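# Swap the pink and yellow flowers on the drying rack

## Task

Trade the places of the pink flower and the yellow flower so that each ends up hanging on the peg the other one started on, without deforming any stem, and finish with the dryer still hung on its rail and every flower hanging upside down, held by a clip on its stem.

## Robot and tools

Robot: two arms, left_arm and right_arm, each with a two-finger gripper. The fingers point along the gripper's +z axis and separate along its y axis. end_effector_position is the point between the finger pads, roughly 1 cm short of the tips.

Frames: the scene frame has its origin at table-top height, midway between the nominal arm bases, with +z up, +x out over the table and left_arm toward +y (arm names do not match image sides). Every hand position, orientation, velocity and target, plus each wrist camera's pose, is given in that arm's own base frame. Fixed cameras and the table use the scene frame. Calibrated bases in the scene frame: left_arm at (-0.022, +0.332, +0.008) m, quat_wxyz (+1.000, 0, 0, -0.008); right_arm at (+0.007, -0.249, +0.027) m, quat_wxyz (+1.000, 0, 0, +0.005). Both bases have +z up. Reported poses can be a few centimetres off, more at long reach.

A ROW is always 16 numbers, even if one arm is idle: left_arm x, y, z, qw, qx, qy, qz, opening, then the same eight for right_arm. x, y, z are an absolute position in metres and the quaternion (w first) an absolute orientation, both in that arm's base frame. Opening runs from -1 (closed) to +1 (fully open, 0.094 m). To keep an arm still, resend the exact pose and opening it showed in the last result before it stopped; to keep a wrist angle, repeat the same quaternion rather than copying a drifted reading. A 0 opening is a real command, so resend the current one to leave a gripper alone.

execute_actions(actions, cameras): actions is a list of actions; each action is a list of up to 15 rows, one row per 1/30 s control step, the last row repeated to fill 15 steps. An empty list just reports state and images. Per step the controller clips the command to within 100 mm and 20 degrees of the measured pose, so one action may fall short; the result's Hand target line shows where each arm is actually heading, and the remainder must be sent next. Any target more than 0.6 m from the gripper's starting position along one of its axes makes the action (both arms) refused; a malformed action or a failing first action voids the whole call. cameras: list of names, null/omitted/["all"] for all, [] for none; an unknown name invalidates the call.

move(target, speed, blend, opening_speed, blocking, cameras): target is one 16-number row or a list of up to 15 rows (absolute poses as above, no 0.6 m check); each gripper travels straight from its Hand target, turning the short way. speed: m/s, 0.002 to 0.5, default 0.25 (turning up to twice that in rad/s), one value or one per target. blend: corner rounding radius in m, default 0 (stop at each point). opening_speed: rate on the -1..+1 scale per second, at least 0.2; use near the minimum for gentle closing. First-row openings go out at the start; later-row openings are applied after the arms come to rest at that point. Motions last at least 0.5 s and are cut off after 10 s. blocking=false returns after about 0.5 s while the move continues; a new move takes over from the current point. Paths do not avoid obstacles or the other arm; grippers lag and overshoot more at high speed and near full stretch. Steer around an arm's own base, since passing close can flip its shoulder posture. The result adds a move: line: done (within 10 mm and 2 degrees, at rest), off_target, moving, held (a check blocked the arm, or the clearance check halted everything) or fault; limits=paced means a commanded pose was clipped, limits=held means steps were withheld. Done does not mean no contact.

wait(seconds 0 to 10, cameras): lets time pass with commands held; a running move carries on. stop(cameras): brakes the current move, needing some distance. zoom_image(camera, region): region [x0, y0, x1, y1] in pixels, top-left origin, at most 504x504, on a camera present in the newest images. Cameras: cam_head_left, cam_head_right, cam_high, cam_low, cam_left_wrist, cam_right_wrist, all 672x504. read_manual(section, default "licences") only returns licence text. finished_scene(scene, done): scene is the current scene number, done true if the goal is met; it cannot be undone, and the goal must hold without the robot.

Reading results: grip_measured is finger opening on the -1..+1 scale (reads up to ~1.6 mm wide when empty, narrower than the part under squeeze); the last Joint positions entry is opening in metres. The gripper keeps following the command until it hits its force limit (about 50-64 N per pad), so there is no visible stop at contact; soft things like stems get squeezed harder the lower you command. To release, command well above grip_measured. grip_effort_nm is motor effort (negative closing), not pad force, and keeps an offset at rest. Joint torques include the arm's weight and offsets; joints 3 and 4 wrap at ±28 N m. Joint velocities reading within noise means the arm is at rest. Friction can leave a free arm a centimetre or more off target.

Avoid: dropping or releasing moving objects, fast impacts, hard presses, any collision between the arms or grippers (the clearance check does not guard gripper-to-gripper contact), bending stems, knocking the dryer off its rail, and anything leaving the table. Watch motor heat from holding loads, stretched poses or pushing at unreachable targets: MOTOR HOT appears at 85 °C and at 100 °C the arm goes limp (OVER-TEMPERATURE FAULT) for 30 s or more. Loose objects may occasionally be nudged by outside pushes.

Each tool is called after "Emit:" by a JSON object that holds its "api" and its "payload".

## Session

Emit:
{"api": "execute_actions", "payload": {"actions": []}}

Scene clock: 0.00 s.
left_arm: end_effector_position=(+0.1502, +0.1552, +0.1226) grip_measured=+1.000 grip_effort_nm=n/a end_effector_quat_wxyz=(+0.410, -0.011, +0.908, -0.082) | right_arm: end_effector_position=(+0.4649, -0.2515, +0.3685) grip_measured=+1.000 grip_effort_nm=n/a end_effector_quat_wxyz=(+0.321, +0.128, +0.922, -0.178)
Joint positions: left_arm=[1.451 0.901 0.465 -1.211 0.86 1.461 0.094] | right_arm=[-0.453 1.291 1.385 -0.923 0.13 -0.227 0.094]
Joint velocities: within noise
Joint torques (N m): no reading
Heat: left arm: hottest elbow 44 °C; right arm: hottest elbow 39 °C.
Hand target: left_arm +0.1513, +0.1642, +0.1316; +0.411, -0.006, +0.909, -0.069 | right_arm +0.4691, -0.2536, +0.3820; +0.332, +0.128, +0.917, -0.181
Tool commands: left_gripper/opening=+1.0 right_gripper/opening=+1.0
camera_calibration:
cam_left_wrist: T_world_to_cam=[[-0.0514271, -0.988212, 0.144199, 0.143304], [-0.915953, -0.0108668, -0.401138, 0.227174], [0.397976, -0.152708, -0.904597, 0.165319], [0, 0, 0, 1]] pos_world=[0.149658, 0.169329, 0.220011]
cam_right_wrist: T_world_to_cam=[[-0.340176, -0.907441, 0.246639, -0.16207], [-0.922967, 0.27198, -0.272322, 0.639005], [0.180035, -0.320277, -0.930059, 0.26536], [0, 0, 0, 1]] pos_world=[0.486874, -0.235877, 0.460788]

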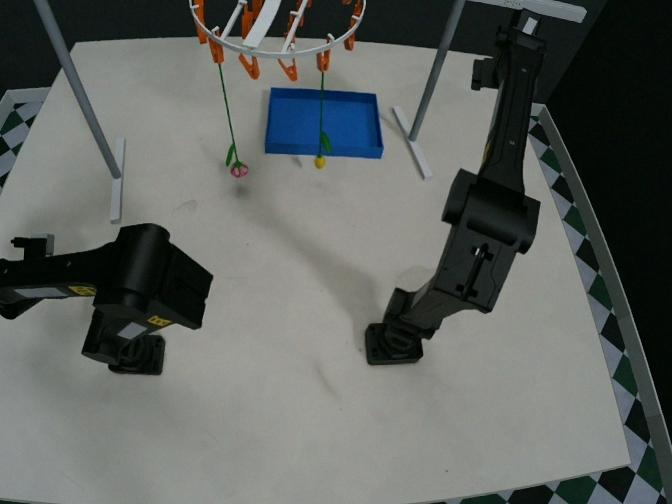

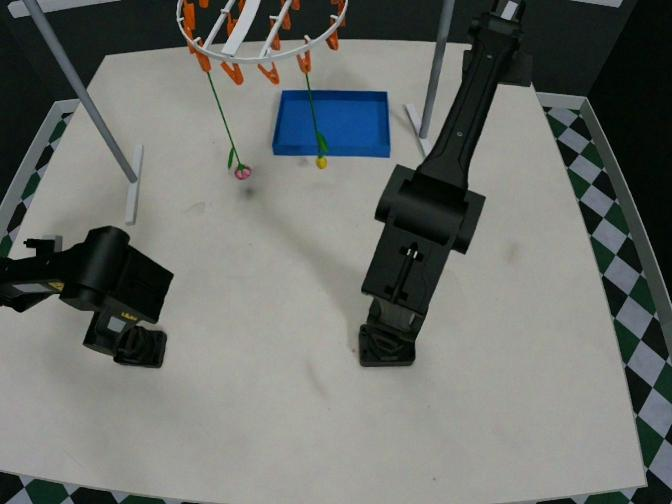

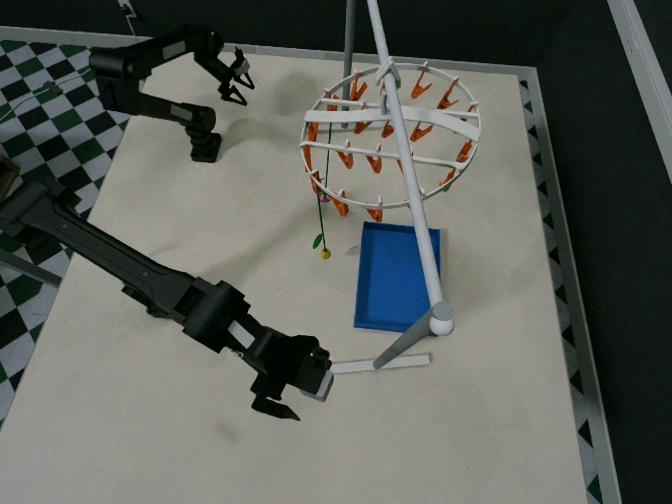

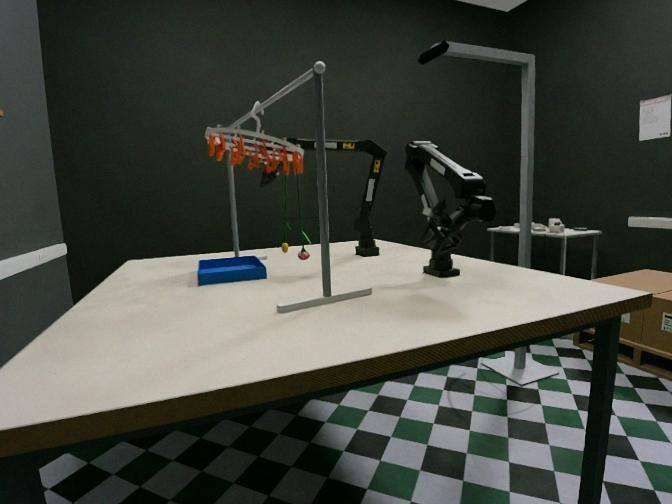

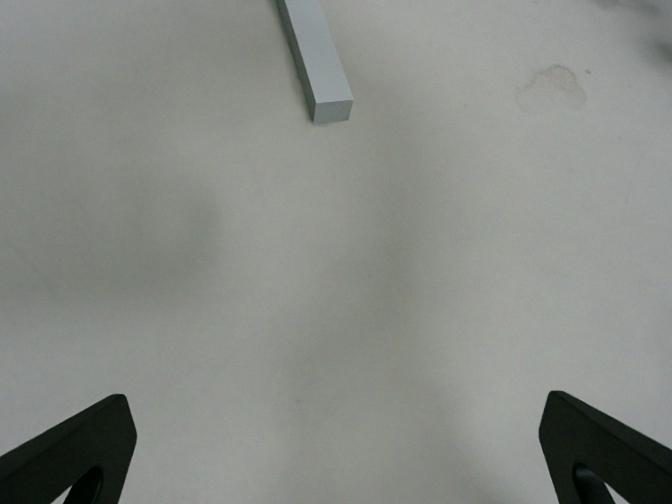

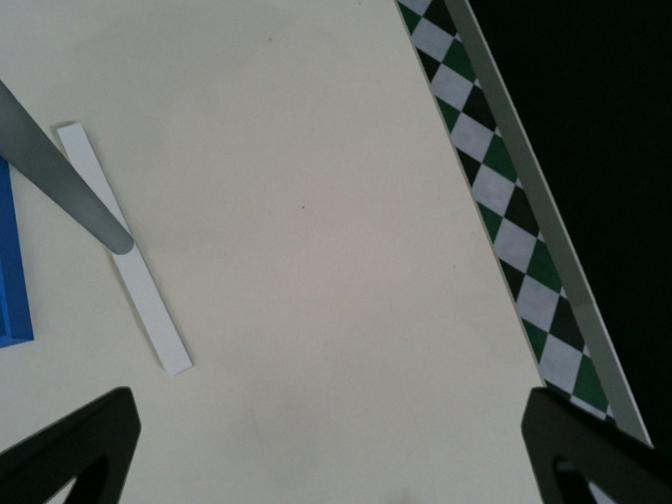

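Emit:
{"api": "zoom_image", "payload": {"camera": "cam_head_left", "region": [180, 0, 380, 190]}}

Emit:
{"api": "zoom_image", "payload": {"camera": "cam_head_right", "region": [165, 0, 365, 190]}}

Emit:
{"api": "zoom_image", "payload": {"camera": "cam_high", "region": [280, 40, 500, 280]}}

Emit:
{"api": "zoom_image", "payload": {"camera": "cam_low", "region": [190, 90, 340, 280]}}

Scaled by 2.520 from the camera's 672x504 image, which has a finer 960x720 frame.

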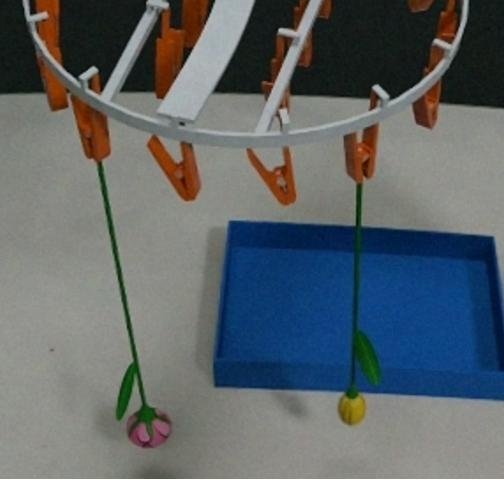

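Scaled by 2.520 from the camera's 672x504 image, which has a finer 960x720 frame.

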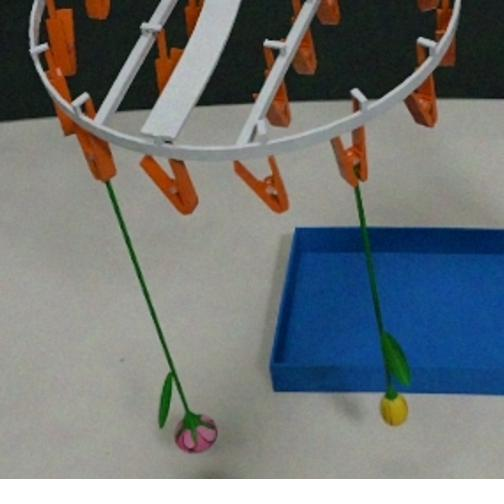

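Scaled by 2.100 from the camera's 672x504 image, which has a finer 960x720 frame.

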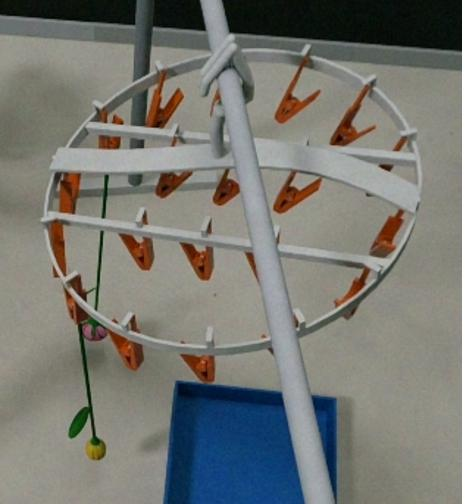

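Scaled by 2.653 from the camera's 672x504 image, which has a finer 960x720 frame.

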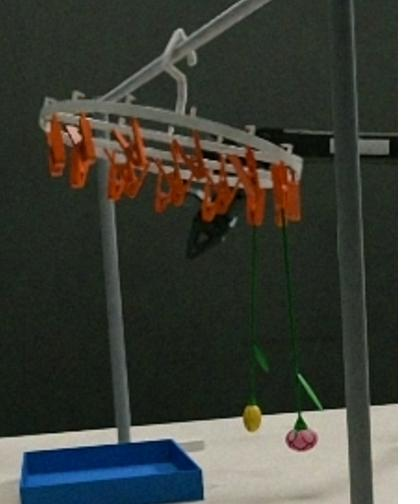

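Emit:
{"api": "move", "payload": {"target": [[0.26, 0.13, 0.26, 0.5736, 0, 0.8192, 0, -0.3, 0.36, -0.12, 0.42, 0.5736, 0, 0.8192, 0, 0.2],[0.31, 0.0, 0.28, 0.6964, 0.1228, 0.6964, -0.1228, -0.3, 0.31, 0.05, 0.44, 0.7064, -0.0308, 0.7064, 0.0308, 0.2],[0.27, -0.10, 0.28, 0.7698, 0.1962, 0.5390, -0.2802, -0.3, 0.28, 0.19, 0.44, 0.7064, -0.0308, 0.7064, 0.0308, 0.2]], "speed": 0.2, "blend": 0.05, "opening_speed": 0.5}}

Scene clock: 68.57 s.
left_arm: end_effector_position=(+0.2712, -0.0972, +0.2789) grip_measured=-0.298 grip_effort_nm=-0.120 end_effector_quat_wxyz=(+0.770, +0.195, +0.543, -0.273) | right_arm: end_effector_position=(+0.2815, +0.1871, +0.4207) grip_measured=+0.201 grip_effort_nm=-0.076 end_effector_quat_wxyz=(+0.698, -0.044, +0.715, +0.012)
Joint positions: left_arm=[0.04 0.728 0.037 1.133 0.676 -0.284 0.033] | right_arm=[1.007 0.61 0.677 -0.111 0.927 -0.01 0.056]
Joint velocities: within noise
Joint torques (N m): left_arm=[1.79 1.2 6.94 2.4 -0.15 -0.06] | right_arm=[1.32 0.91 11.38 2.45 0.13 0.13]
Heat: left arm: hottest elbow 54 °C; right arm: hottest elbow 53 °C.
Hand target: left_arm +0.2699, -0.1000, +0.2799; +0.769, +0.196, +0.540, -0.280 | right_arm +0.2796, +0.1895, +0.4396; +0.706, -0.031, +0.707, +0.031
Off the commanded pose: left_arm 0.003 m, 1 deg | right_arm 0.020 m, 3 deg.
move: off_target (right_arm)
camera_calibration:
cam_left_wrist: T_world_to_cam=[[-0.624677, -0.780747, -0.0145782, 0.0974788], [-0.0641412, 0.0699073, -0.995489, 0.340511], [0.778245, -0.620924, -0.0937475, -0.154807], [0, 0, 0, 1]] pos_world=[0.203211, -0.0438211, 0.325883]
cam_right_wrist: T_world_to_cam=[[0.0861797, -0.994833, 0.053665, 0.1382], [-0.433906, -0.0859674, -0.896848, 0.55673], [0.896827, 0.0540045, -0.439072, 0.0090274], [0, 0, 0, 1]] pos_world=[0.221562, 0.184859, 0.495849]

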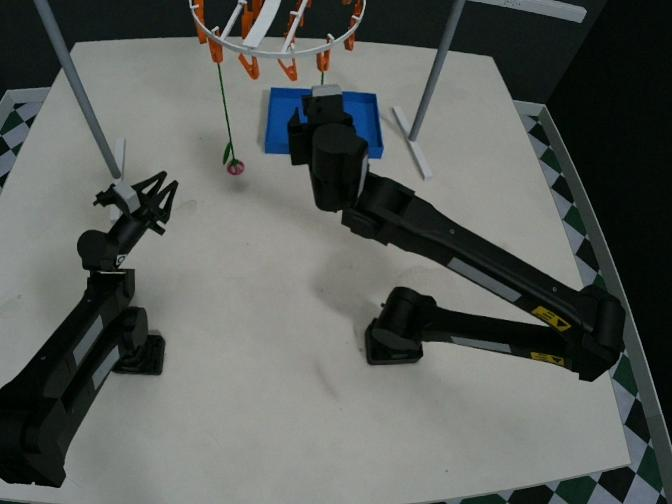

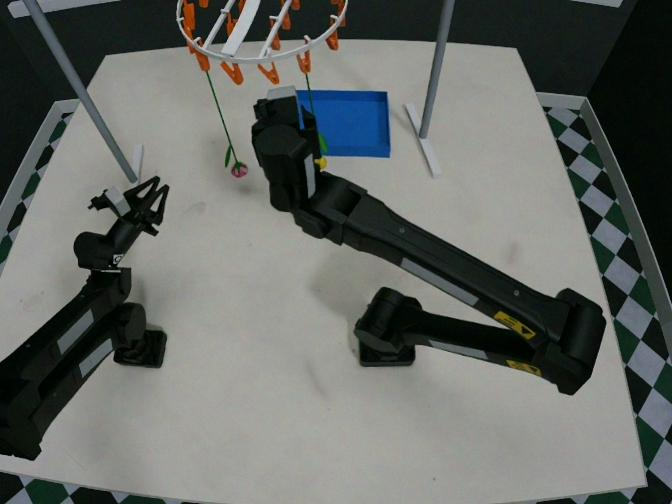

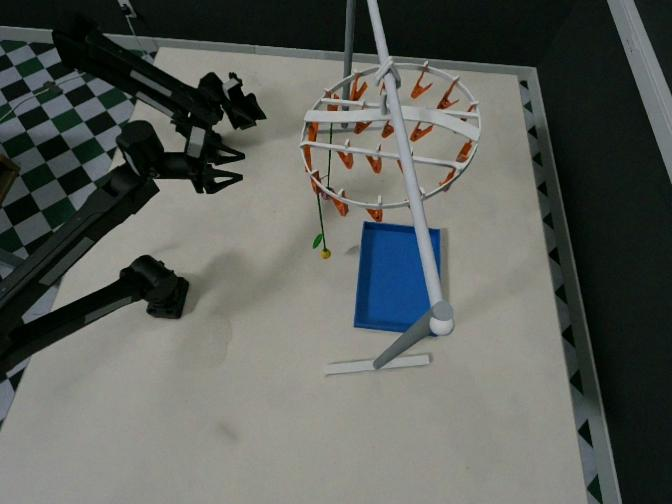

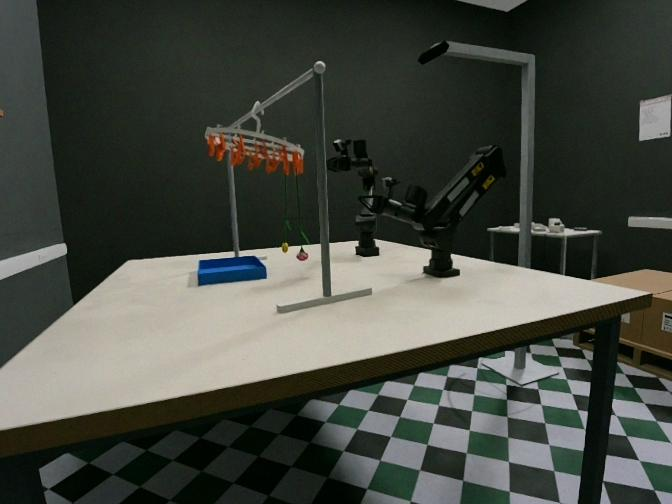

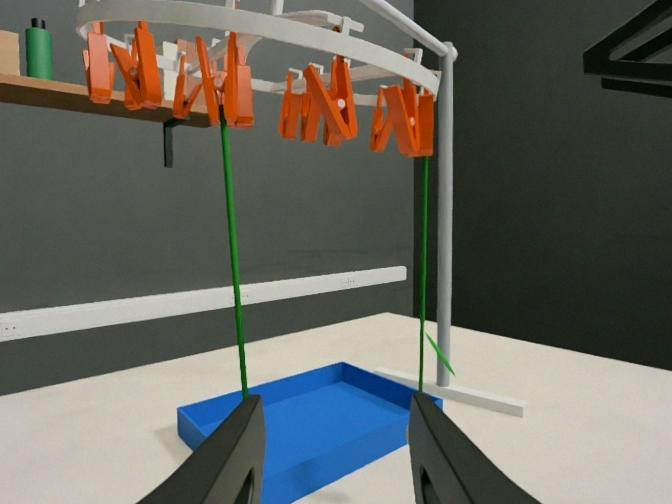

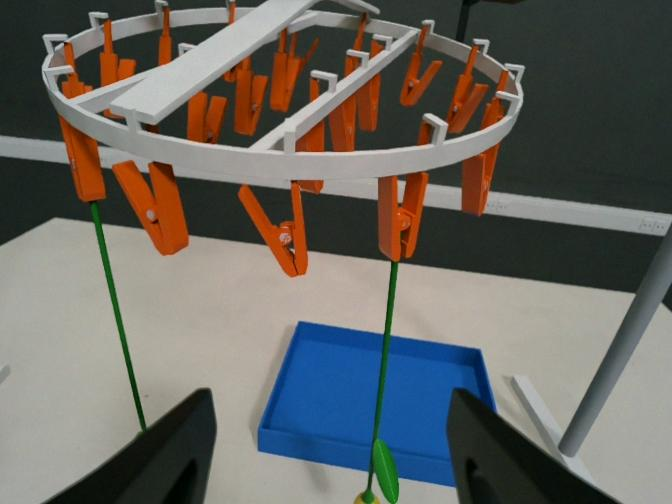

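Emit:
{"api": "move", "payload": {"target": [[0.27, -0.10, 0.28, 0.7698, 0.1962, 0.5390, -0.2802, -0.3, 0.315, 0.300, 0.45, 0.7064, 0.0308, 0.7064, -0.0308, 0.0]], "speed": 0.12, "cameras": ["cam_right_wrist", "cam_left_wrist"]}}

Scene clock: 84.80 s.
left_arm: end_effector_position=(+0.2711, -0.0972, +0.2789) grip_measured=-0.298 grip_effort_nm=-0.115 end_effector_quat_wxyz=(+0.770, +0.195, +0.543, -0.273) | right_arm: end_effector_position=(+0.3137, +0.2915, +0.4186) grip_measured=+0.001 grip_effort_nm=-0.076 end_effector_quat_wxyz=(+0.696, +0.007, +0.715, -0.058)
Joint positions: left_arm=[0.04 0.73 0.037 1.136 0.676 -0.285 0.033] | right_arm=[1.138 1.038 0.872 0.096 1.229 -0.006 0.047]
Joint velocities: within noise
Joint torques (N m): left_arm=[1.79 1.26 6.93 2.45 -0.14 -0.06] | right_arm=[1.08 -5.25 13.42 2.24 0.17 0.1]
Heat: left arm: hottest elbow 52 °C; right arm: hottest elbow 54 °C.
Hand target: left_arm +0.2699, -0.1000, +0.2800; +0.770, +0.196, +0.539, -0.280 | right_arm +0.3139, +0.2983, +0.4492; +0.706, +0.031, +0.707, -0.031
Off the commanded pose: left_arm 0.003 m, 1 deg | right_arm 0.033 m, 4 deg.
move: off_target (right_arm)
camera_calibration:
cam_left_wrist: T_world_to_cam=[[-0.624969, -0.780519, -0.01425, 0.0974495], [-0.0636561, 0.0691462, -0.995574, 0.340298], [0.77805, -0.621296, -0.092899, -0.154985], [0, 0, 0, 1]] pos_world=[0.203151, -0.0437603, 0.325782]
cam_right_wrist: T_world_to_cam=[[-0.084296, -0.993121, 0.0812671, 0.28084], [-0.441889, -0.0358411, -0.896353, 0.565496], [0.8931, -0.11147, -0.435828, 0.021696], [0, 0, 0, 1]] pos_world=[0.254183, 0.301595, 0.493517]
Images, in order (width x height): cam_left_wrist 672x504, cam_right_wrist 672x504.

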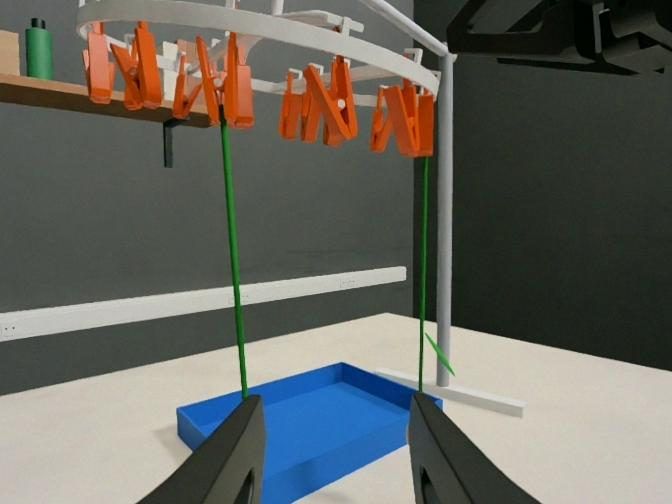

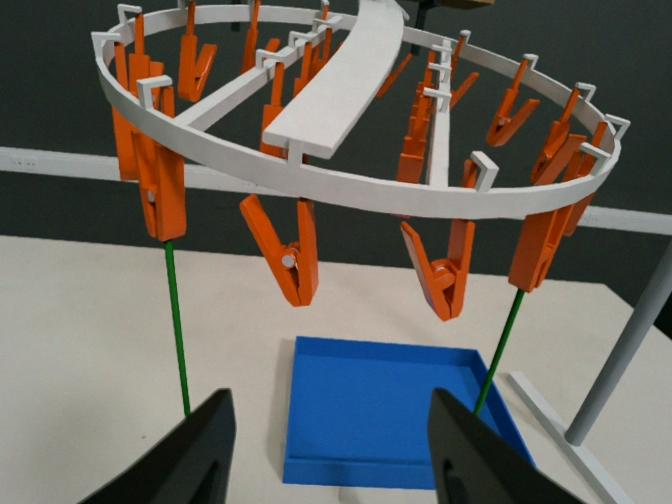

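Emit:
{"api": "move", "payload": {"target": [[0.27, -0.10, 0.28, 0.7698, 0.1962, 0.5390, -0.2802, -0.3, 0.318, 0.322, 0.453, 0.7064, 0.0308, 0.7064, -0.0308, 0.0],[0.27, -0.10, 0.28, 0.7698, 0.1962, 0.5390, -0.2802, -0.3, 0.395, 0.315, 0.453, 0.7064, 0.0308, 0.7064, -0.0308, 0.0]], "speed": 0.06, "blend": 0.01, "cameras": ["cam_right_wrist"]}}

Scene clock: 106.23 s.
left_arm: end_effector_position=(+0.2712, -0.0972, +0.2788) grip_measured=-0.298 grip_effort_nm=-0.120 end_effector_quat_wxyz=(+0.770, +0.195, +0.543, -0.274) | right_arm: end_effector_position=(+0.3859, +0.3097, +0.4229) grip_measured=+0.001 grip_effort_nm=-0.076 end_effector_quat_wxyz=(+0.695, +0.007, +0.718, -0.049)
Joint positions: left_arm=[0.04 0.73 0.037 1.136 0.676 -0.286 0.033] | right_arm=[0.986 1.178 0.984 0.132 1.067 -0.006 0.047]
Joint velocities: within noise
Joint torques (N m): left_arm=[1.79 1.2 6.94 2.48 -0.14 -0.05] | right_arm=[-0.32 -7.59 13.48 2.28 -0.04 0.09]
Heat: left arm: hottest elbow 51 °C; right arm: hottest elbow 54 °C.
Hand target: left_arm +0.2699, -0.1000, +0.2800; +0.770, +0.196, +0.539, -0.280 | right_arm +0.3933, +0.3134, +0.4525; +0.707, +0.031, +0.706, -0.031
Off the commanded pose: left_arm 0.003 m, 1 deg | right_arm 0.032 m, 4 deg.
move: off_target (right_arm)
camera_calibration:
cam_right_wrist: T_world_to_cam=[[-0.073251, -0.994908, 0.0692201, 0.306019], [-0.446298, -0.0293684, -0.894402, 0.600735], [0.891881, -0.0964086, -0.441874, -0.0405448], [0, 0, 0, 1]] pos_world=[0.326684, 0.318195, 0.498201]
Images, in order (width x height): cam_right_wrist 672x504.

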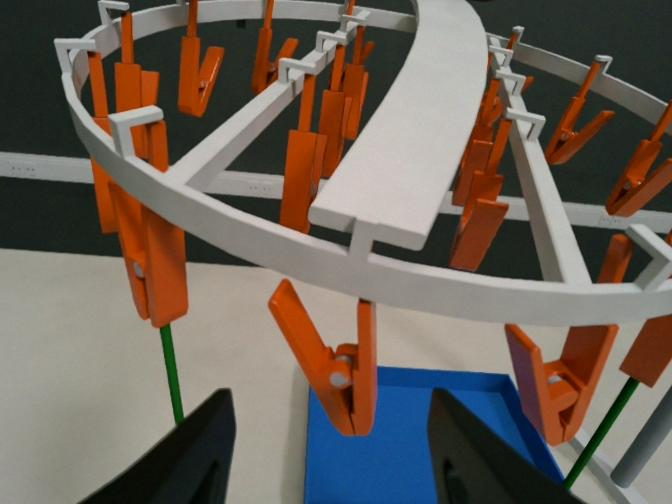

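Emit:
{"api": "move", "payload": {"target": [[0.27, -0.10, 0.28, 0.7698, 0.1962, 0.5390, -0.2802, -0.3, 0.432, 0.312, 0.455, 0.7064, 0.0308, 0.7064, -0.0308, 0.0]], "speed": 0.05, "cameras": ["cam_right_wrist"]}}

Scene clock: 110.03 s.
left_arm: end_effector_position=(+0.2712, -0.0972, +0.2788) grip_measured=-0.298 grip_effort_nm=-0.120 end_effector_quat_wxyz=(+0.770, +0.195, +0.543, -0.274) | right_arm: end_effector_position=(+0.4219, +0.3077, +0.4241) grip_measured=+0.001 grip_effort_nm=-0.076 end_effector_quat_wxyz=(+0.693, +0.008, +0.719, -0.048)
Joint positions: left_arm=[0.04 0.73 0.037 1.136 0.676 -0.286 0.033] | right_arm=[0.91 1.23 1.031 0.136 0.989 -0.006 0.047]
Joint velocities: within noise
Joint torques (N m): left_arm=[1.79 1.2 6.91 2.47 -0.14 -0.05] | right_arm=[-0.26 -8.82 13.53 2.35 -0.05 0.1]
Heat: left arm: hottest elbow 51 °C; right arm: hottest elbow 55 °C.
Hand target: left_arm +0.2699, -0.1000, +0.2800; +0.770, +0.196, +0.539, -0.280 | right_arm +0.4301, +0.3106, +0.4545; +0.707, +0.031, +0.706, -0.031
Off the commanded pose: left_arm 0.003 m, 1 deg | right_arm 0.033 m, 4 deg.
move: off_target (right_arm)
camera_calibration:
cam_right_wrist: T_world_to_cam=[[-0.0719634, -0.995132, 0.0673372, 0.306896], [-0.45019, -0.0278366, -0.892499, 0.618173], [0.890028, -0.0945418, -0.445995, -0.0703354], [0, 0, 0, 1]] pos_world=[0.362981, 0.31596, 0.499683]
Images, in order (width x height): cam_right_wrist 672x504.

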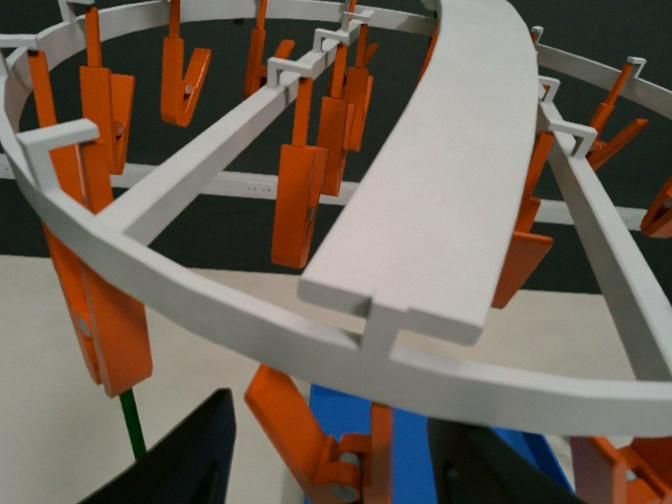

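Emit:
{"api": "move", "payload": {"target": [[0.27, -0.10, 0.28, 0.7698, 0.1962, 0.5390, -0.2802, -0.3, 0.432, 0.312, 0.455, 0.7064, 0.0308, 0.7064, -0.0308, -0.5]], "speed": 0.05, "opening_speed": 0.3, "cameras": ["cam_right_wrist"]}}

Scene clock: 115.50 s.
left_arm: end_effector_position=(+0.2712, -0.0972, +0.2788) grip_measured=-0.298 grip_effort_nm=-0.125 end_effector_quat_wxyz=(+0.770, +0.195, +0.543, -0.274) | right_arm: end_effector_position=(+0.4219, +0.3080, +0.4241) grip_measured=-0.494 grip_effort_nm=-0.276 end_effector_quat_wxyz=(+0.693, +0.007, +0.719, -0.048)
Joint positions: left_arm=[0.04 0.73 0.037 1.136 0.676 -0.286 0.033] | right_arm=[0.91 1.23 1.031 0.136 0.987 -0.006 0.024]
Joint velocities: within noise
Joint torques (N m): left_arm=[1.85 1.2 6.94 2.45 -0.14 -0.05] | right_arm=[-0.32 -8.64 13.55 2.28 0.05 0.09]
Heat: left arm: hottest elbow 51 °C; right arm: hottest elbow 57 °C.
Hand target: left_arm +0.2699, -0.1000, +0.2800; +0.770, +0.196, +0.539, -0.280 | right_arm +0.4301, +0.3106, +0.4545; +0.707, +0.031, +0.706, -0.031
Off the commanded pose: left_arm 0.003 m, 1 deg | right_arm 0.033 m, 4 deg.
move: off_target (right_arm)
camera_calibration:
cam_right_wrist: T_world_to_cam=[[-0.0700625, -0.995272, 0.0672707, 0.306493], [-0.450221, -0.028628, -0.892458, 0.618417], [0.890164, -0.0928146, -0.446086, -0.0708856], [0, 0, 0, 1]] pos_world=[0.362998, 0.316169, 0.499672]
Images, in order (width x height): cam_right_wrist 672x504.

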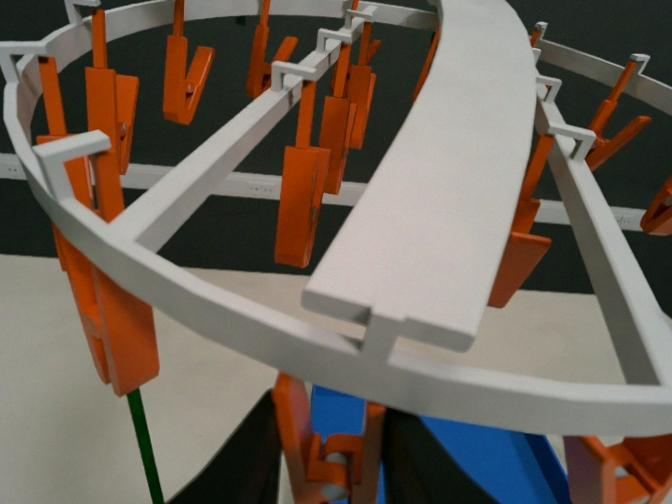

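Emit:
{"api": "move", "payload": {"target": [[0.27, -0.10, 0.28, 0.7698, 0.1962, 0.5390, -0.2802, -0.3, 0.432, 0.278, 0.455, 0.7071, -0.0062, 0.7071, 0.0062, -0.5],[0.27, -0.10, 0.28, 0.7698, 0.1962, 0.5390, -0.2802, -0.3, 0.435, 0.240, 0.455, 0.7027, -0.0785, 0.7027, 0.0785, -0.5]], "speed": 0.03, "blend": 0.01, "cameras": ["cam_right_wrist", "cam_left_wrist", "cam_high"]}}

Scene clock: 123.80 s.
left_arm: end_effector_position=(+0.2712, -0.0972, +0.2787) grip_measured=-0.298 grip_effort_nm=-0.120 end_effector_quat_wxyz=(+0.770, +0.194, +0.543, -0.274) | right_arm: end_effector_position=(+0.4341, +0.2476, +0.4553) grip_measured=-0.496 grip_effort_nm=-0.242 end_effector_quat_wxyz=(+0.703, -0.085, +0.702, +0.081)
Joint positions: left_arm=[0.04 0.731 0.037 1.136 0.676 -0.286 0.033] | right_arm=[0.663 1.026 0.935 0.092 0.428 -0.006 0.024]
Joint velocities: within noise
Joint torques (N m): left_arm=[1.73 1.2 6.93 2.47 -0.14 -0.05] | right_arm=[-0.62 -7.12 8.92 1.77 -0.08 0.09]
Heat: left arm: hottest elbow 50 °C; right arm: hottest elbow 58 °C.
Hand target: left_arm +0.2699, -0.1000, +0.2799; +0.770, +0.196, +0.539, -0.280 | right_arm +0.4349, +0.2402, +0.4550; +0.703, -0.079, +0.703, +0.079
Off the commanded pose: left_arm 0.003 m, 1 deg | right_arm 0.008 m, 1 deg.
move: done
camera_calibration:
cam_left_wrist: T_world_to_cam=[[-0.625185, -0.780368, -0.0130308, 0.0972545], [-0.0648507, 0.0685783, -0.995536, 0.340377], [0.777778, -0.621549, -0.0934815, -0.154876], [0, 0, 0, 1]] pos_world=[0.203335, -0.0437109, 0.325647]
cam_right_wrist: T_world_to_cam=[[0.237602, -0.971255, 0.0144395, 0.129631], [-0.399189, -0.111186, -0.910102, 0.656399], [0.885547, 0.210478, -0.414133, -0.161091], [0, 0, 0, 1]] pos_world=[0.37388, 0.232793, 0.528805]
Images, in order (width x height): cam_high 672x504, cam_left_wrist 672x504, cam_right_wrist 672x504.

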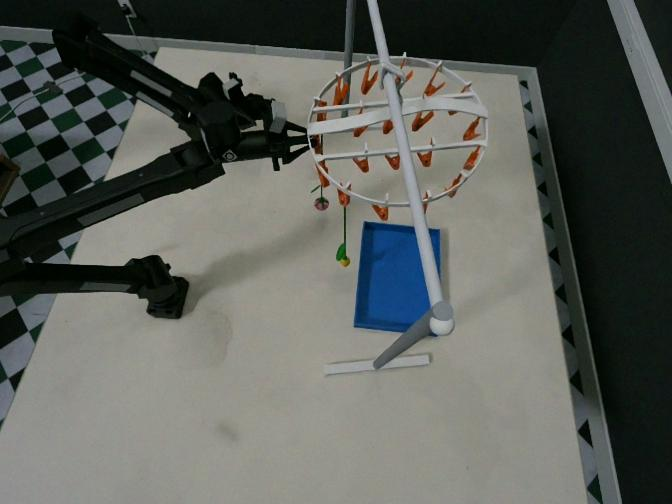

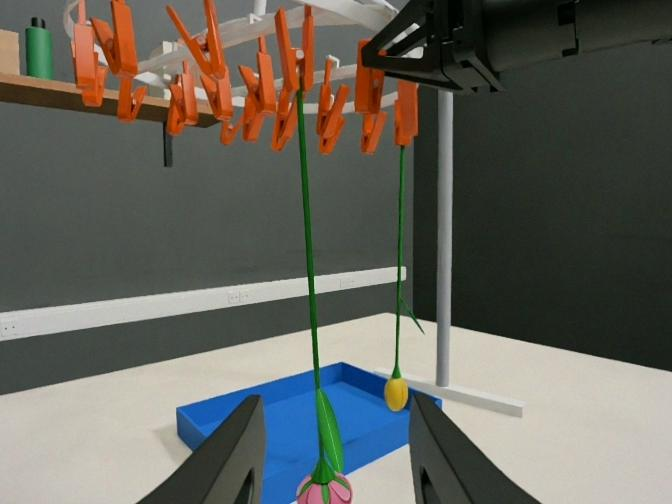

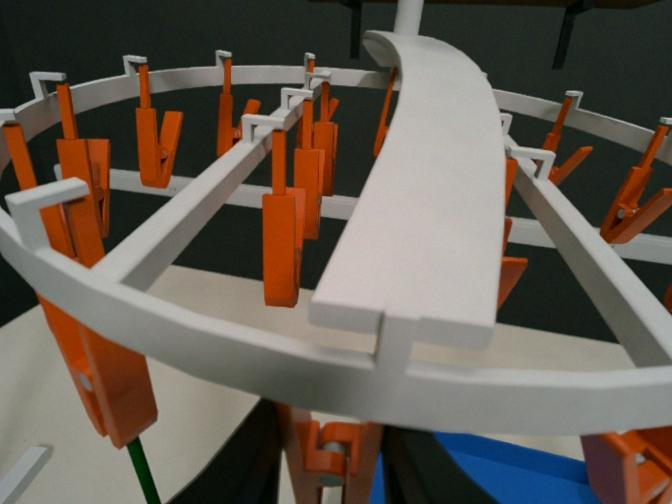

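Emit:
{"api": "move", "payload": {"target": [[0.27, -0.10, 0.28, 0.7698, 0.1962, 0.5390, -0.2802, -0.3, 0.434, 0.236, 0.423, 0.7027, -0.0785, 0.7027, 0.0785, -0.5]], "speed": 0.03, "cameras": ["cam_right_wrist", "cam_left_wrist"]}}

Scene clock: 127.60 s.
left_arm: end_effector_position=(+0.2712, -0.0972, +0.2787) grip_measured=-0.298 grip_effort_nm=-0.120 end_effector_quat_wxyz=(+0.769, +0.194, +0.543, -0.274) | right_arm: end_effector_position=(+0.4329, +0.2417, +0.4222) grip_measured=-0.496 grip_effort_nm=-0.252 end_effector_quat_wxyz=(+0.698, -0.086, +0.706, +0.077)
Joint positions: left_arm=[0.04 0.731 0.037 1.136 0.676 -0.287 0.033] | right_arm=[0.652 1.024 0.856 0.154 0.421 -0.006 0.024]
Joint velocities: within noise
Joint torques (N m): left_arm=[1.79 1.14 6.94 2.47 -0.14 -0.05] | right_arm=[-0.44 -6.59 8.54 2.71 -0.07 0.08]
Heat: left arm: hottest elbow 50 °C; right arm: hottest elbow 58 °C.
Hand target: left_arm +0.2699, -0.1000, +0.2799; +0.770, +0.196, +0.539, -0.280 | right_arm +0.4339, +0.2361, +0.4230; +0.703, -0.079, +0.703, +0.078
Off the commanded pose: left_arm 0.003 m, 1 deg | right_arm 0.006 m, 1 deg.
move: done
camera_calibration:
cam_left_wrist: T_world_to_cam=[[-0.625287, -0.780292, -0.0126713, 0.0971895], [-0.0650686, 0.0683095, -0.99554, 0.340411], [0.777677, -0.621674, -0.0934856, -0.154859], [0, 0, 0, 1]] pos_world=[0.203352, -0.0436892, 0.325647]
cam_right_wrist: T_world_to_cam=[[0.235226, -0.971719, 0.020754, 0.123183], [-0.410753, -0.118739, -0.903982, 0.629325], [0.880881, 0.204115, -0.427067, -0.163456], [0, 0, 0, 1]] pos_world=[0.373506, 0.227789, 0.496535]
Images, in order (width x height): cam_left_wrist 672x504, cam_right_wrist 672x504.

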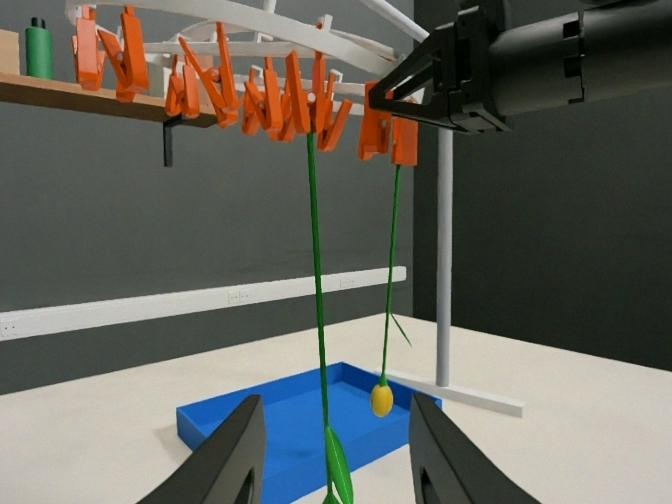

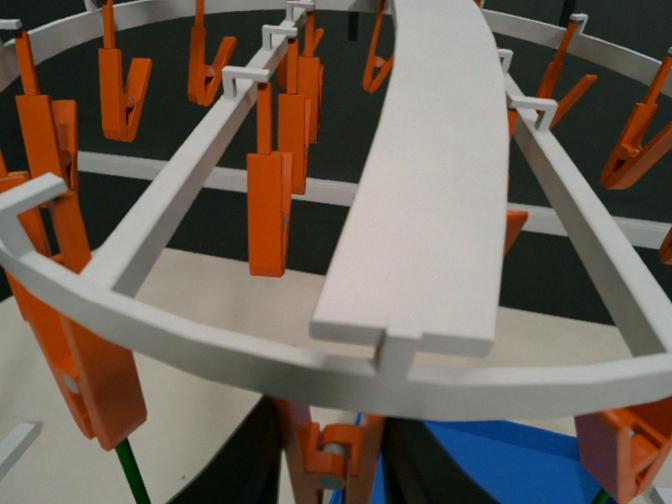

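Emit:
{"api": "move", "payload": {"target": [[0.27, -0.10, 0.28, 0.7698, 0.1962, 0.5390, -0.2802, -0.3, 0.434, 0.236, 0.423, 0.7027, -0.0785, 0.7027, 0.0785, 0.0],[0.34, -0.11, 0.27, 0.73, 0.25, 0.53, -0.34, -0.3, 0.327, 0.211, 0.43, 0.7027, -0.0785, 0.7027, 0.0785, 0.0],[0.402, -0.14, 0.255, 0.6916, 0.3009, 0.5212, -0.3993, -0.3, 0.315, 0.32, 0.44, 0.7071, 0, 0.7071, 0, 0.0]], "speed": [0.05, 0.07, 0.1], "opening_speed": 0.3, "blend": [0, 0.01, 0]}}

Scene clock: 159.10 s.
left_arm: end_effector_position=(+0.3940, -0.1351, +0.2453) grip_measured=-0.298 grip_effort_nm=-0.125 end_effector_quat_wxyz=(+0.681, +0.292, +0.544, -0.393) | right_arm: end_effector_position=(+0.3135, +0.3104, +0.4084) grip_measured=-0.001 grip_effort_nm=0.076 end_effector_quat_wxyz=(+0.697, -0.023, +0.717, -0.026)
Joint positions: left_arm=[0.024 1.506 0.408 1.547 0.992 -0.414 0.033] | right_arm=[1.145 1.053 0.856 0.128 1.15 -0.006 0.047]
Joint velocities: within noise
Joint torques (N m): left_arm=[1.73 -5.77 6.87 2.29 -0.08 -0.07] | right_arm=[0.97 -5.6 13.34 2.29 0.16 0.09]
Heat: left arm: hottest elbow 50 °C; right arm: hottest elbow 55 °C.
Hand target: left_arm +0.4015, -0.1400, +0.2552; +0.688, +0.302, +0.529, -0.394 | right_arm +0.3139, +0.3182, +0.4394; +0.707, +0.000, +0.707, +0.000
Off the commanded pose: left_arm 0.013 m, 3 deg | right_arm 0.033 m, 4 deg.
joint sent to its limit (left arm) — joint 4 (wrist pitch), upper limit. The joint targets still meet the commanded pose.
move: off_target (left_arm, right_arm)
camera_calibration:
cam_left_wrist: T_world_to_cam=[[-0.84882, -0.528367, 0.0182548, 0.258443], [-0.117663, 0.155136, -0.980861, 0.346654], [0.515423, -0.834722, -0.193852, -0.177813], [0, 0, 0, 1]] pos_world=[0.351809, -0.0656498, 0.300832]
cam_right_wrist: T_world_to_cam=[[0.00208259, -0.996971, 0.0777426, 0.275937], [-0.441356, -0.0706774, -0.894544, 0.566821], [0.89733, -0.0324492, -0.440166, -0.00459708], [0, 0, 0, 1]] pos_world=[0.25372, 0.315013, 0.483571]

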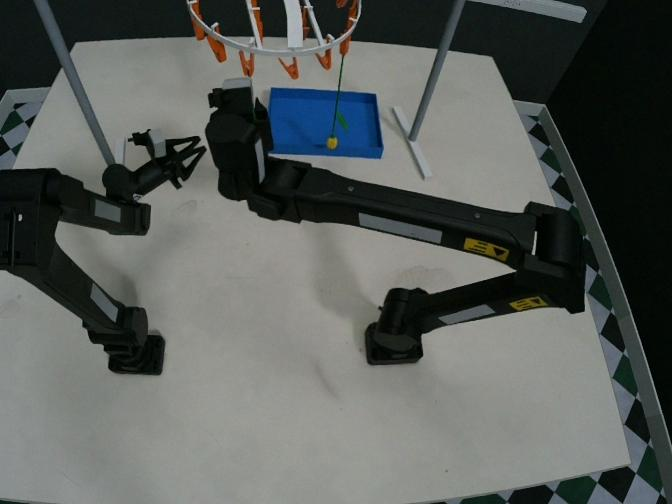

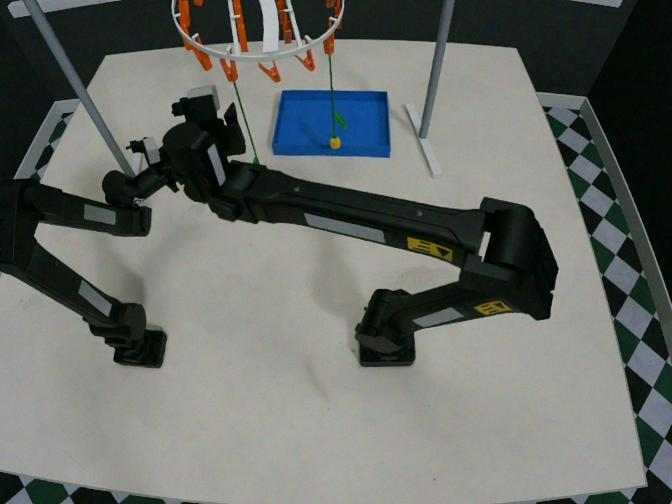

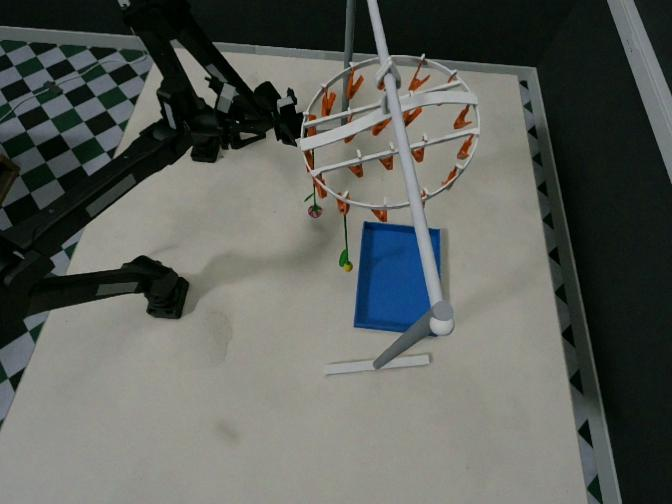

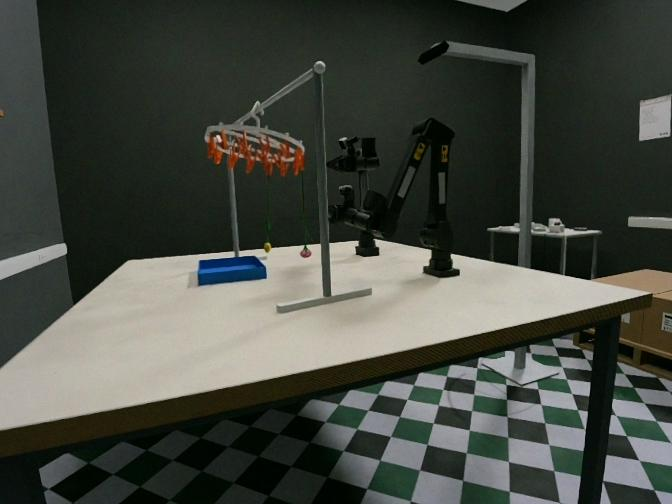

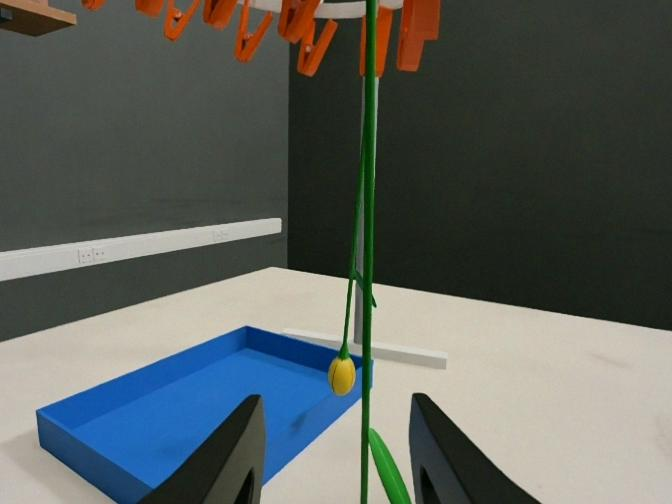

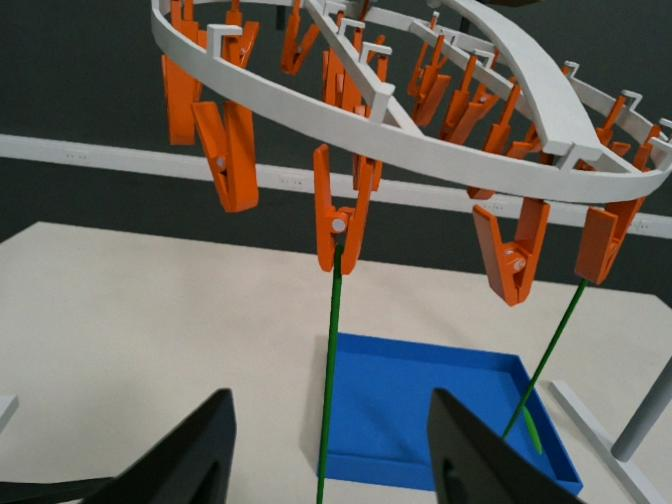

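Emit:
{"api": "move", "payload": {"target": [[0.433, -0.2205, 0.275, 0.6916, 0.3009, 0.5212, -0.3993, -0.3, 0.315, 0.32, 0.44, 0.7071, 0, 0.7071, 0, 0.0]], "speed": 0.06, "cameras": ["cam_left_wrist", "cam_right_wrist"]}}

Scene clock: 171.50 s.
left_arm: end_effector_position=(+0.4217, -0.2134, +0.2661) grip_measured=-0.298 grip_effort_nm=-0.120 end_effector_quat_wxyz=(+0.686, +0.294, +0.531, -0.402) | right_arm: end_effector_position=(+0.3135, +0.3103, +0.4086) grip_measured=-0.001 grip_effort_nm=0.071 end_effector_quat_wxyz=(+0.697, -0.022, +0.717, -0.026)
Joint positions: left_arm=[-0.205 1.509 0.518 1.374 0.793 -0.304 0.033] | right_arm=[1.145 1.053 0.856 0.129 1.15 -0.006 0.047]
Joint velocities: within noise
Joint torques (N m): left_arm=[1.79 -6.77 8.13 1.29 -0.24 0.17] | right_arm=[1.14 -5.66 13.33 2.24 0.15 0.11]
Heat: left arm: hottest elbow 51 °C; right arm: hottest elbow 57 °C.
Hand target: left_arm +0.4322, -0.2202, +0.2750; +0.692, +0.301, +0.521, -0.399 | right_arm +0.3139, +0.3183, +0.4394; +0.707, +0.000, +0.707, +0.000
Off the commanded pose: left_arm 0.016 m, 2 deg | right_arm 0.033 m, 4 deg.
move: off_target (left_arm, right_arm)
camera_calibration:
cam_left_wrist: T_world_to_cam=[[-0.85903, -0.511806, 0.0110218, 0.249999], [-0.0950675, 0.138334, -0.985812, 0.370666], [0.50302, -0.84789, -0.167489, -0.257978], [0, 0, 0, 1]] pos_world=[0.379763, -0.142061, 0.319443]
cam_right_wrist: T_world_to_cam=[[0.00166481, -0.997052, 0.0767152, 0.276445], [-0.440938, -0.0695867, -0.894836, 0.56662], [0.897536, -0.0323369, -0.439754, -0.00479646], [0, 0, 0, 1]] pos_world=[0.253689, 0.314904, 0.483715]
Images, in order (width x height): cam_left_wrist 672x504, cam_right_wrist 672x504.

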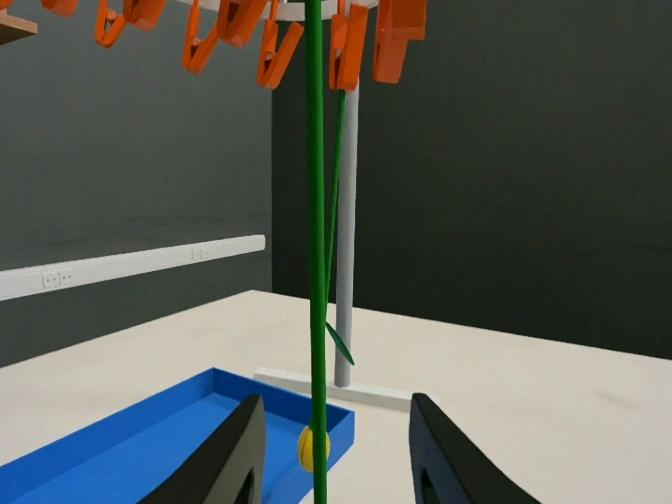

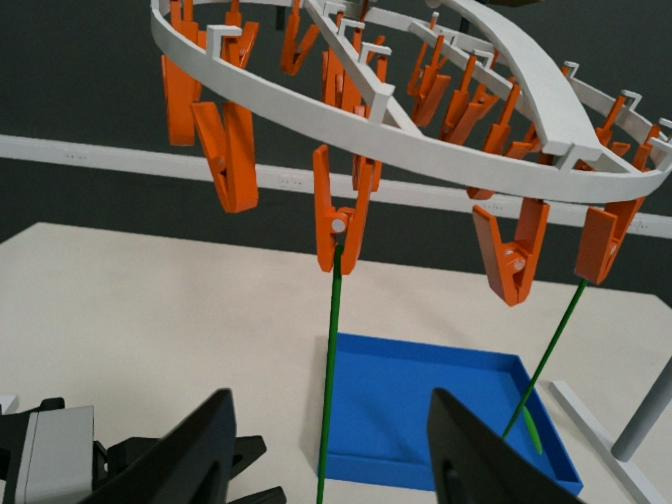

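Emit:
{"api": "zoom_image", "payload": {"camera": "cam_left_wrist", "region": [260, 200, 400, 504]}}

Scaled by 1.658 from the camera's 672x504 image, which has a finer 960x720 frame.

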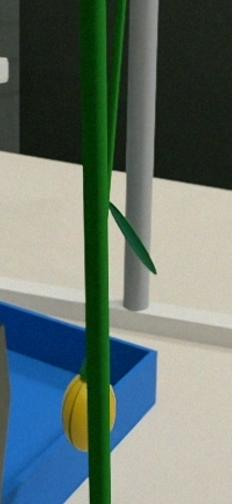

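Emit:
{"api": "move", "payload": {"target": [[0.4515, -0.2405, 0.292, 0.6916, 0.3009, 0.5212, -0.3993, -0.3, 0.315, 0.32, 0.44, 0.7071, 0, 0.7071, 0, 0.0]], "speed": 0.04, "cameras": ["cam_left_wrist"]}}

Emit:
{"api": "zoom_image", "payload": {"camera": "cam_left_wrist", "region": [200, 100, 460, 504]}}

Scene clock: 178.50 s.
left_arm: end_effector_position=(+0.4410, -0.2322, +0.2794) grip_measured=-0.298 grip_effort_nm=-0.120 end_effector_quat_wxyz=(+0.684, +0.293, +0.534, -0.402) | right_arm: end_effector_position=(+0.3135, +0.3103, +0.4086) grip_measured=-0.001 grip_effort_nm=0.076 end_effector_quat_wxyz=(+0.697, -0.022, +0.717, -0.026)
Joint positions: left_arm=[-0.245 1.509 0.589 1.282 0.755 -0.282 0.033] | right_arm=[1.145 1.053 0.856 0.129 1.15 -0.006 0.047]
Joint velocities: within noise
Joint torques (N m): left_arm=[1.73 -7.59 8.79 1.35 -0.21 0.19] | right_arm=[1.26 -5.3 13.37 2.28 0.15 0.11]
Heat: left arm: hottest elbow 51 °C; right arm: hottest elbow 58 °C.
Hand target: left_arm +0.4506, -0.2401, +0.2921; +0.692, +0.301, +0.521, -0.399 | right_arm +0.3139, +0.3183, +0.4394; +0.707, +0.000, +0.707, +0.000
Off the commanded pose: left_arm 0.018 m, 2 deg | right_arm 0.033 m, 4 deg.
move: off_target (left_arm, right_arm)
camera_calibration:
cam_left_wrist: T_world_to_cam=[[-0.858353, -0.512832, 0.0152618, 0.255078], [-0.101358, 0.140337, -0.984902, 0.391133], [0.502948, -0.846941, -0.172438, -0.279759], [0, 0, 0, 1]] pos_world=[0.399296, -0.161017, 0.333094]
Images, in order (width x height): cam_left_wrist 672x504.

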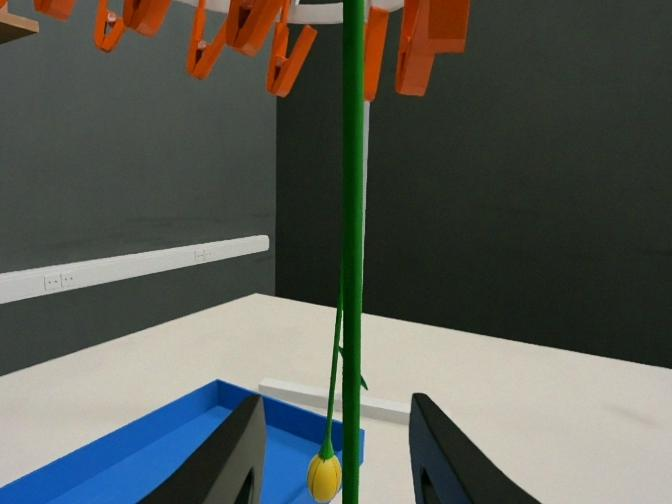

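Scaled by 1.248 from the camera's 672x504 image, which has a finer 960x720 frame.

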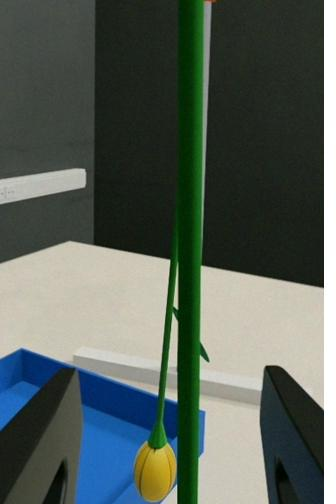

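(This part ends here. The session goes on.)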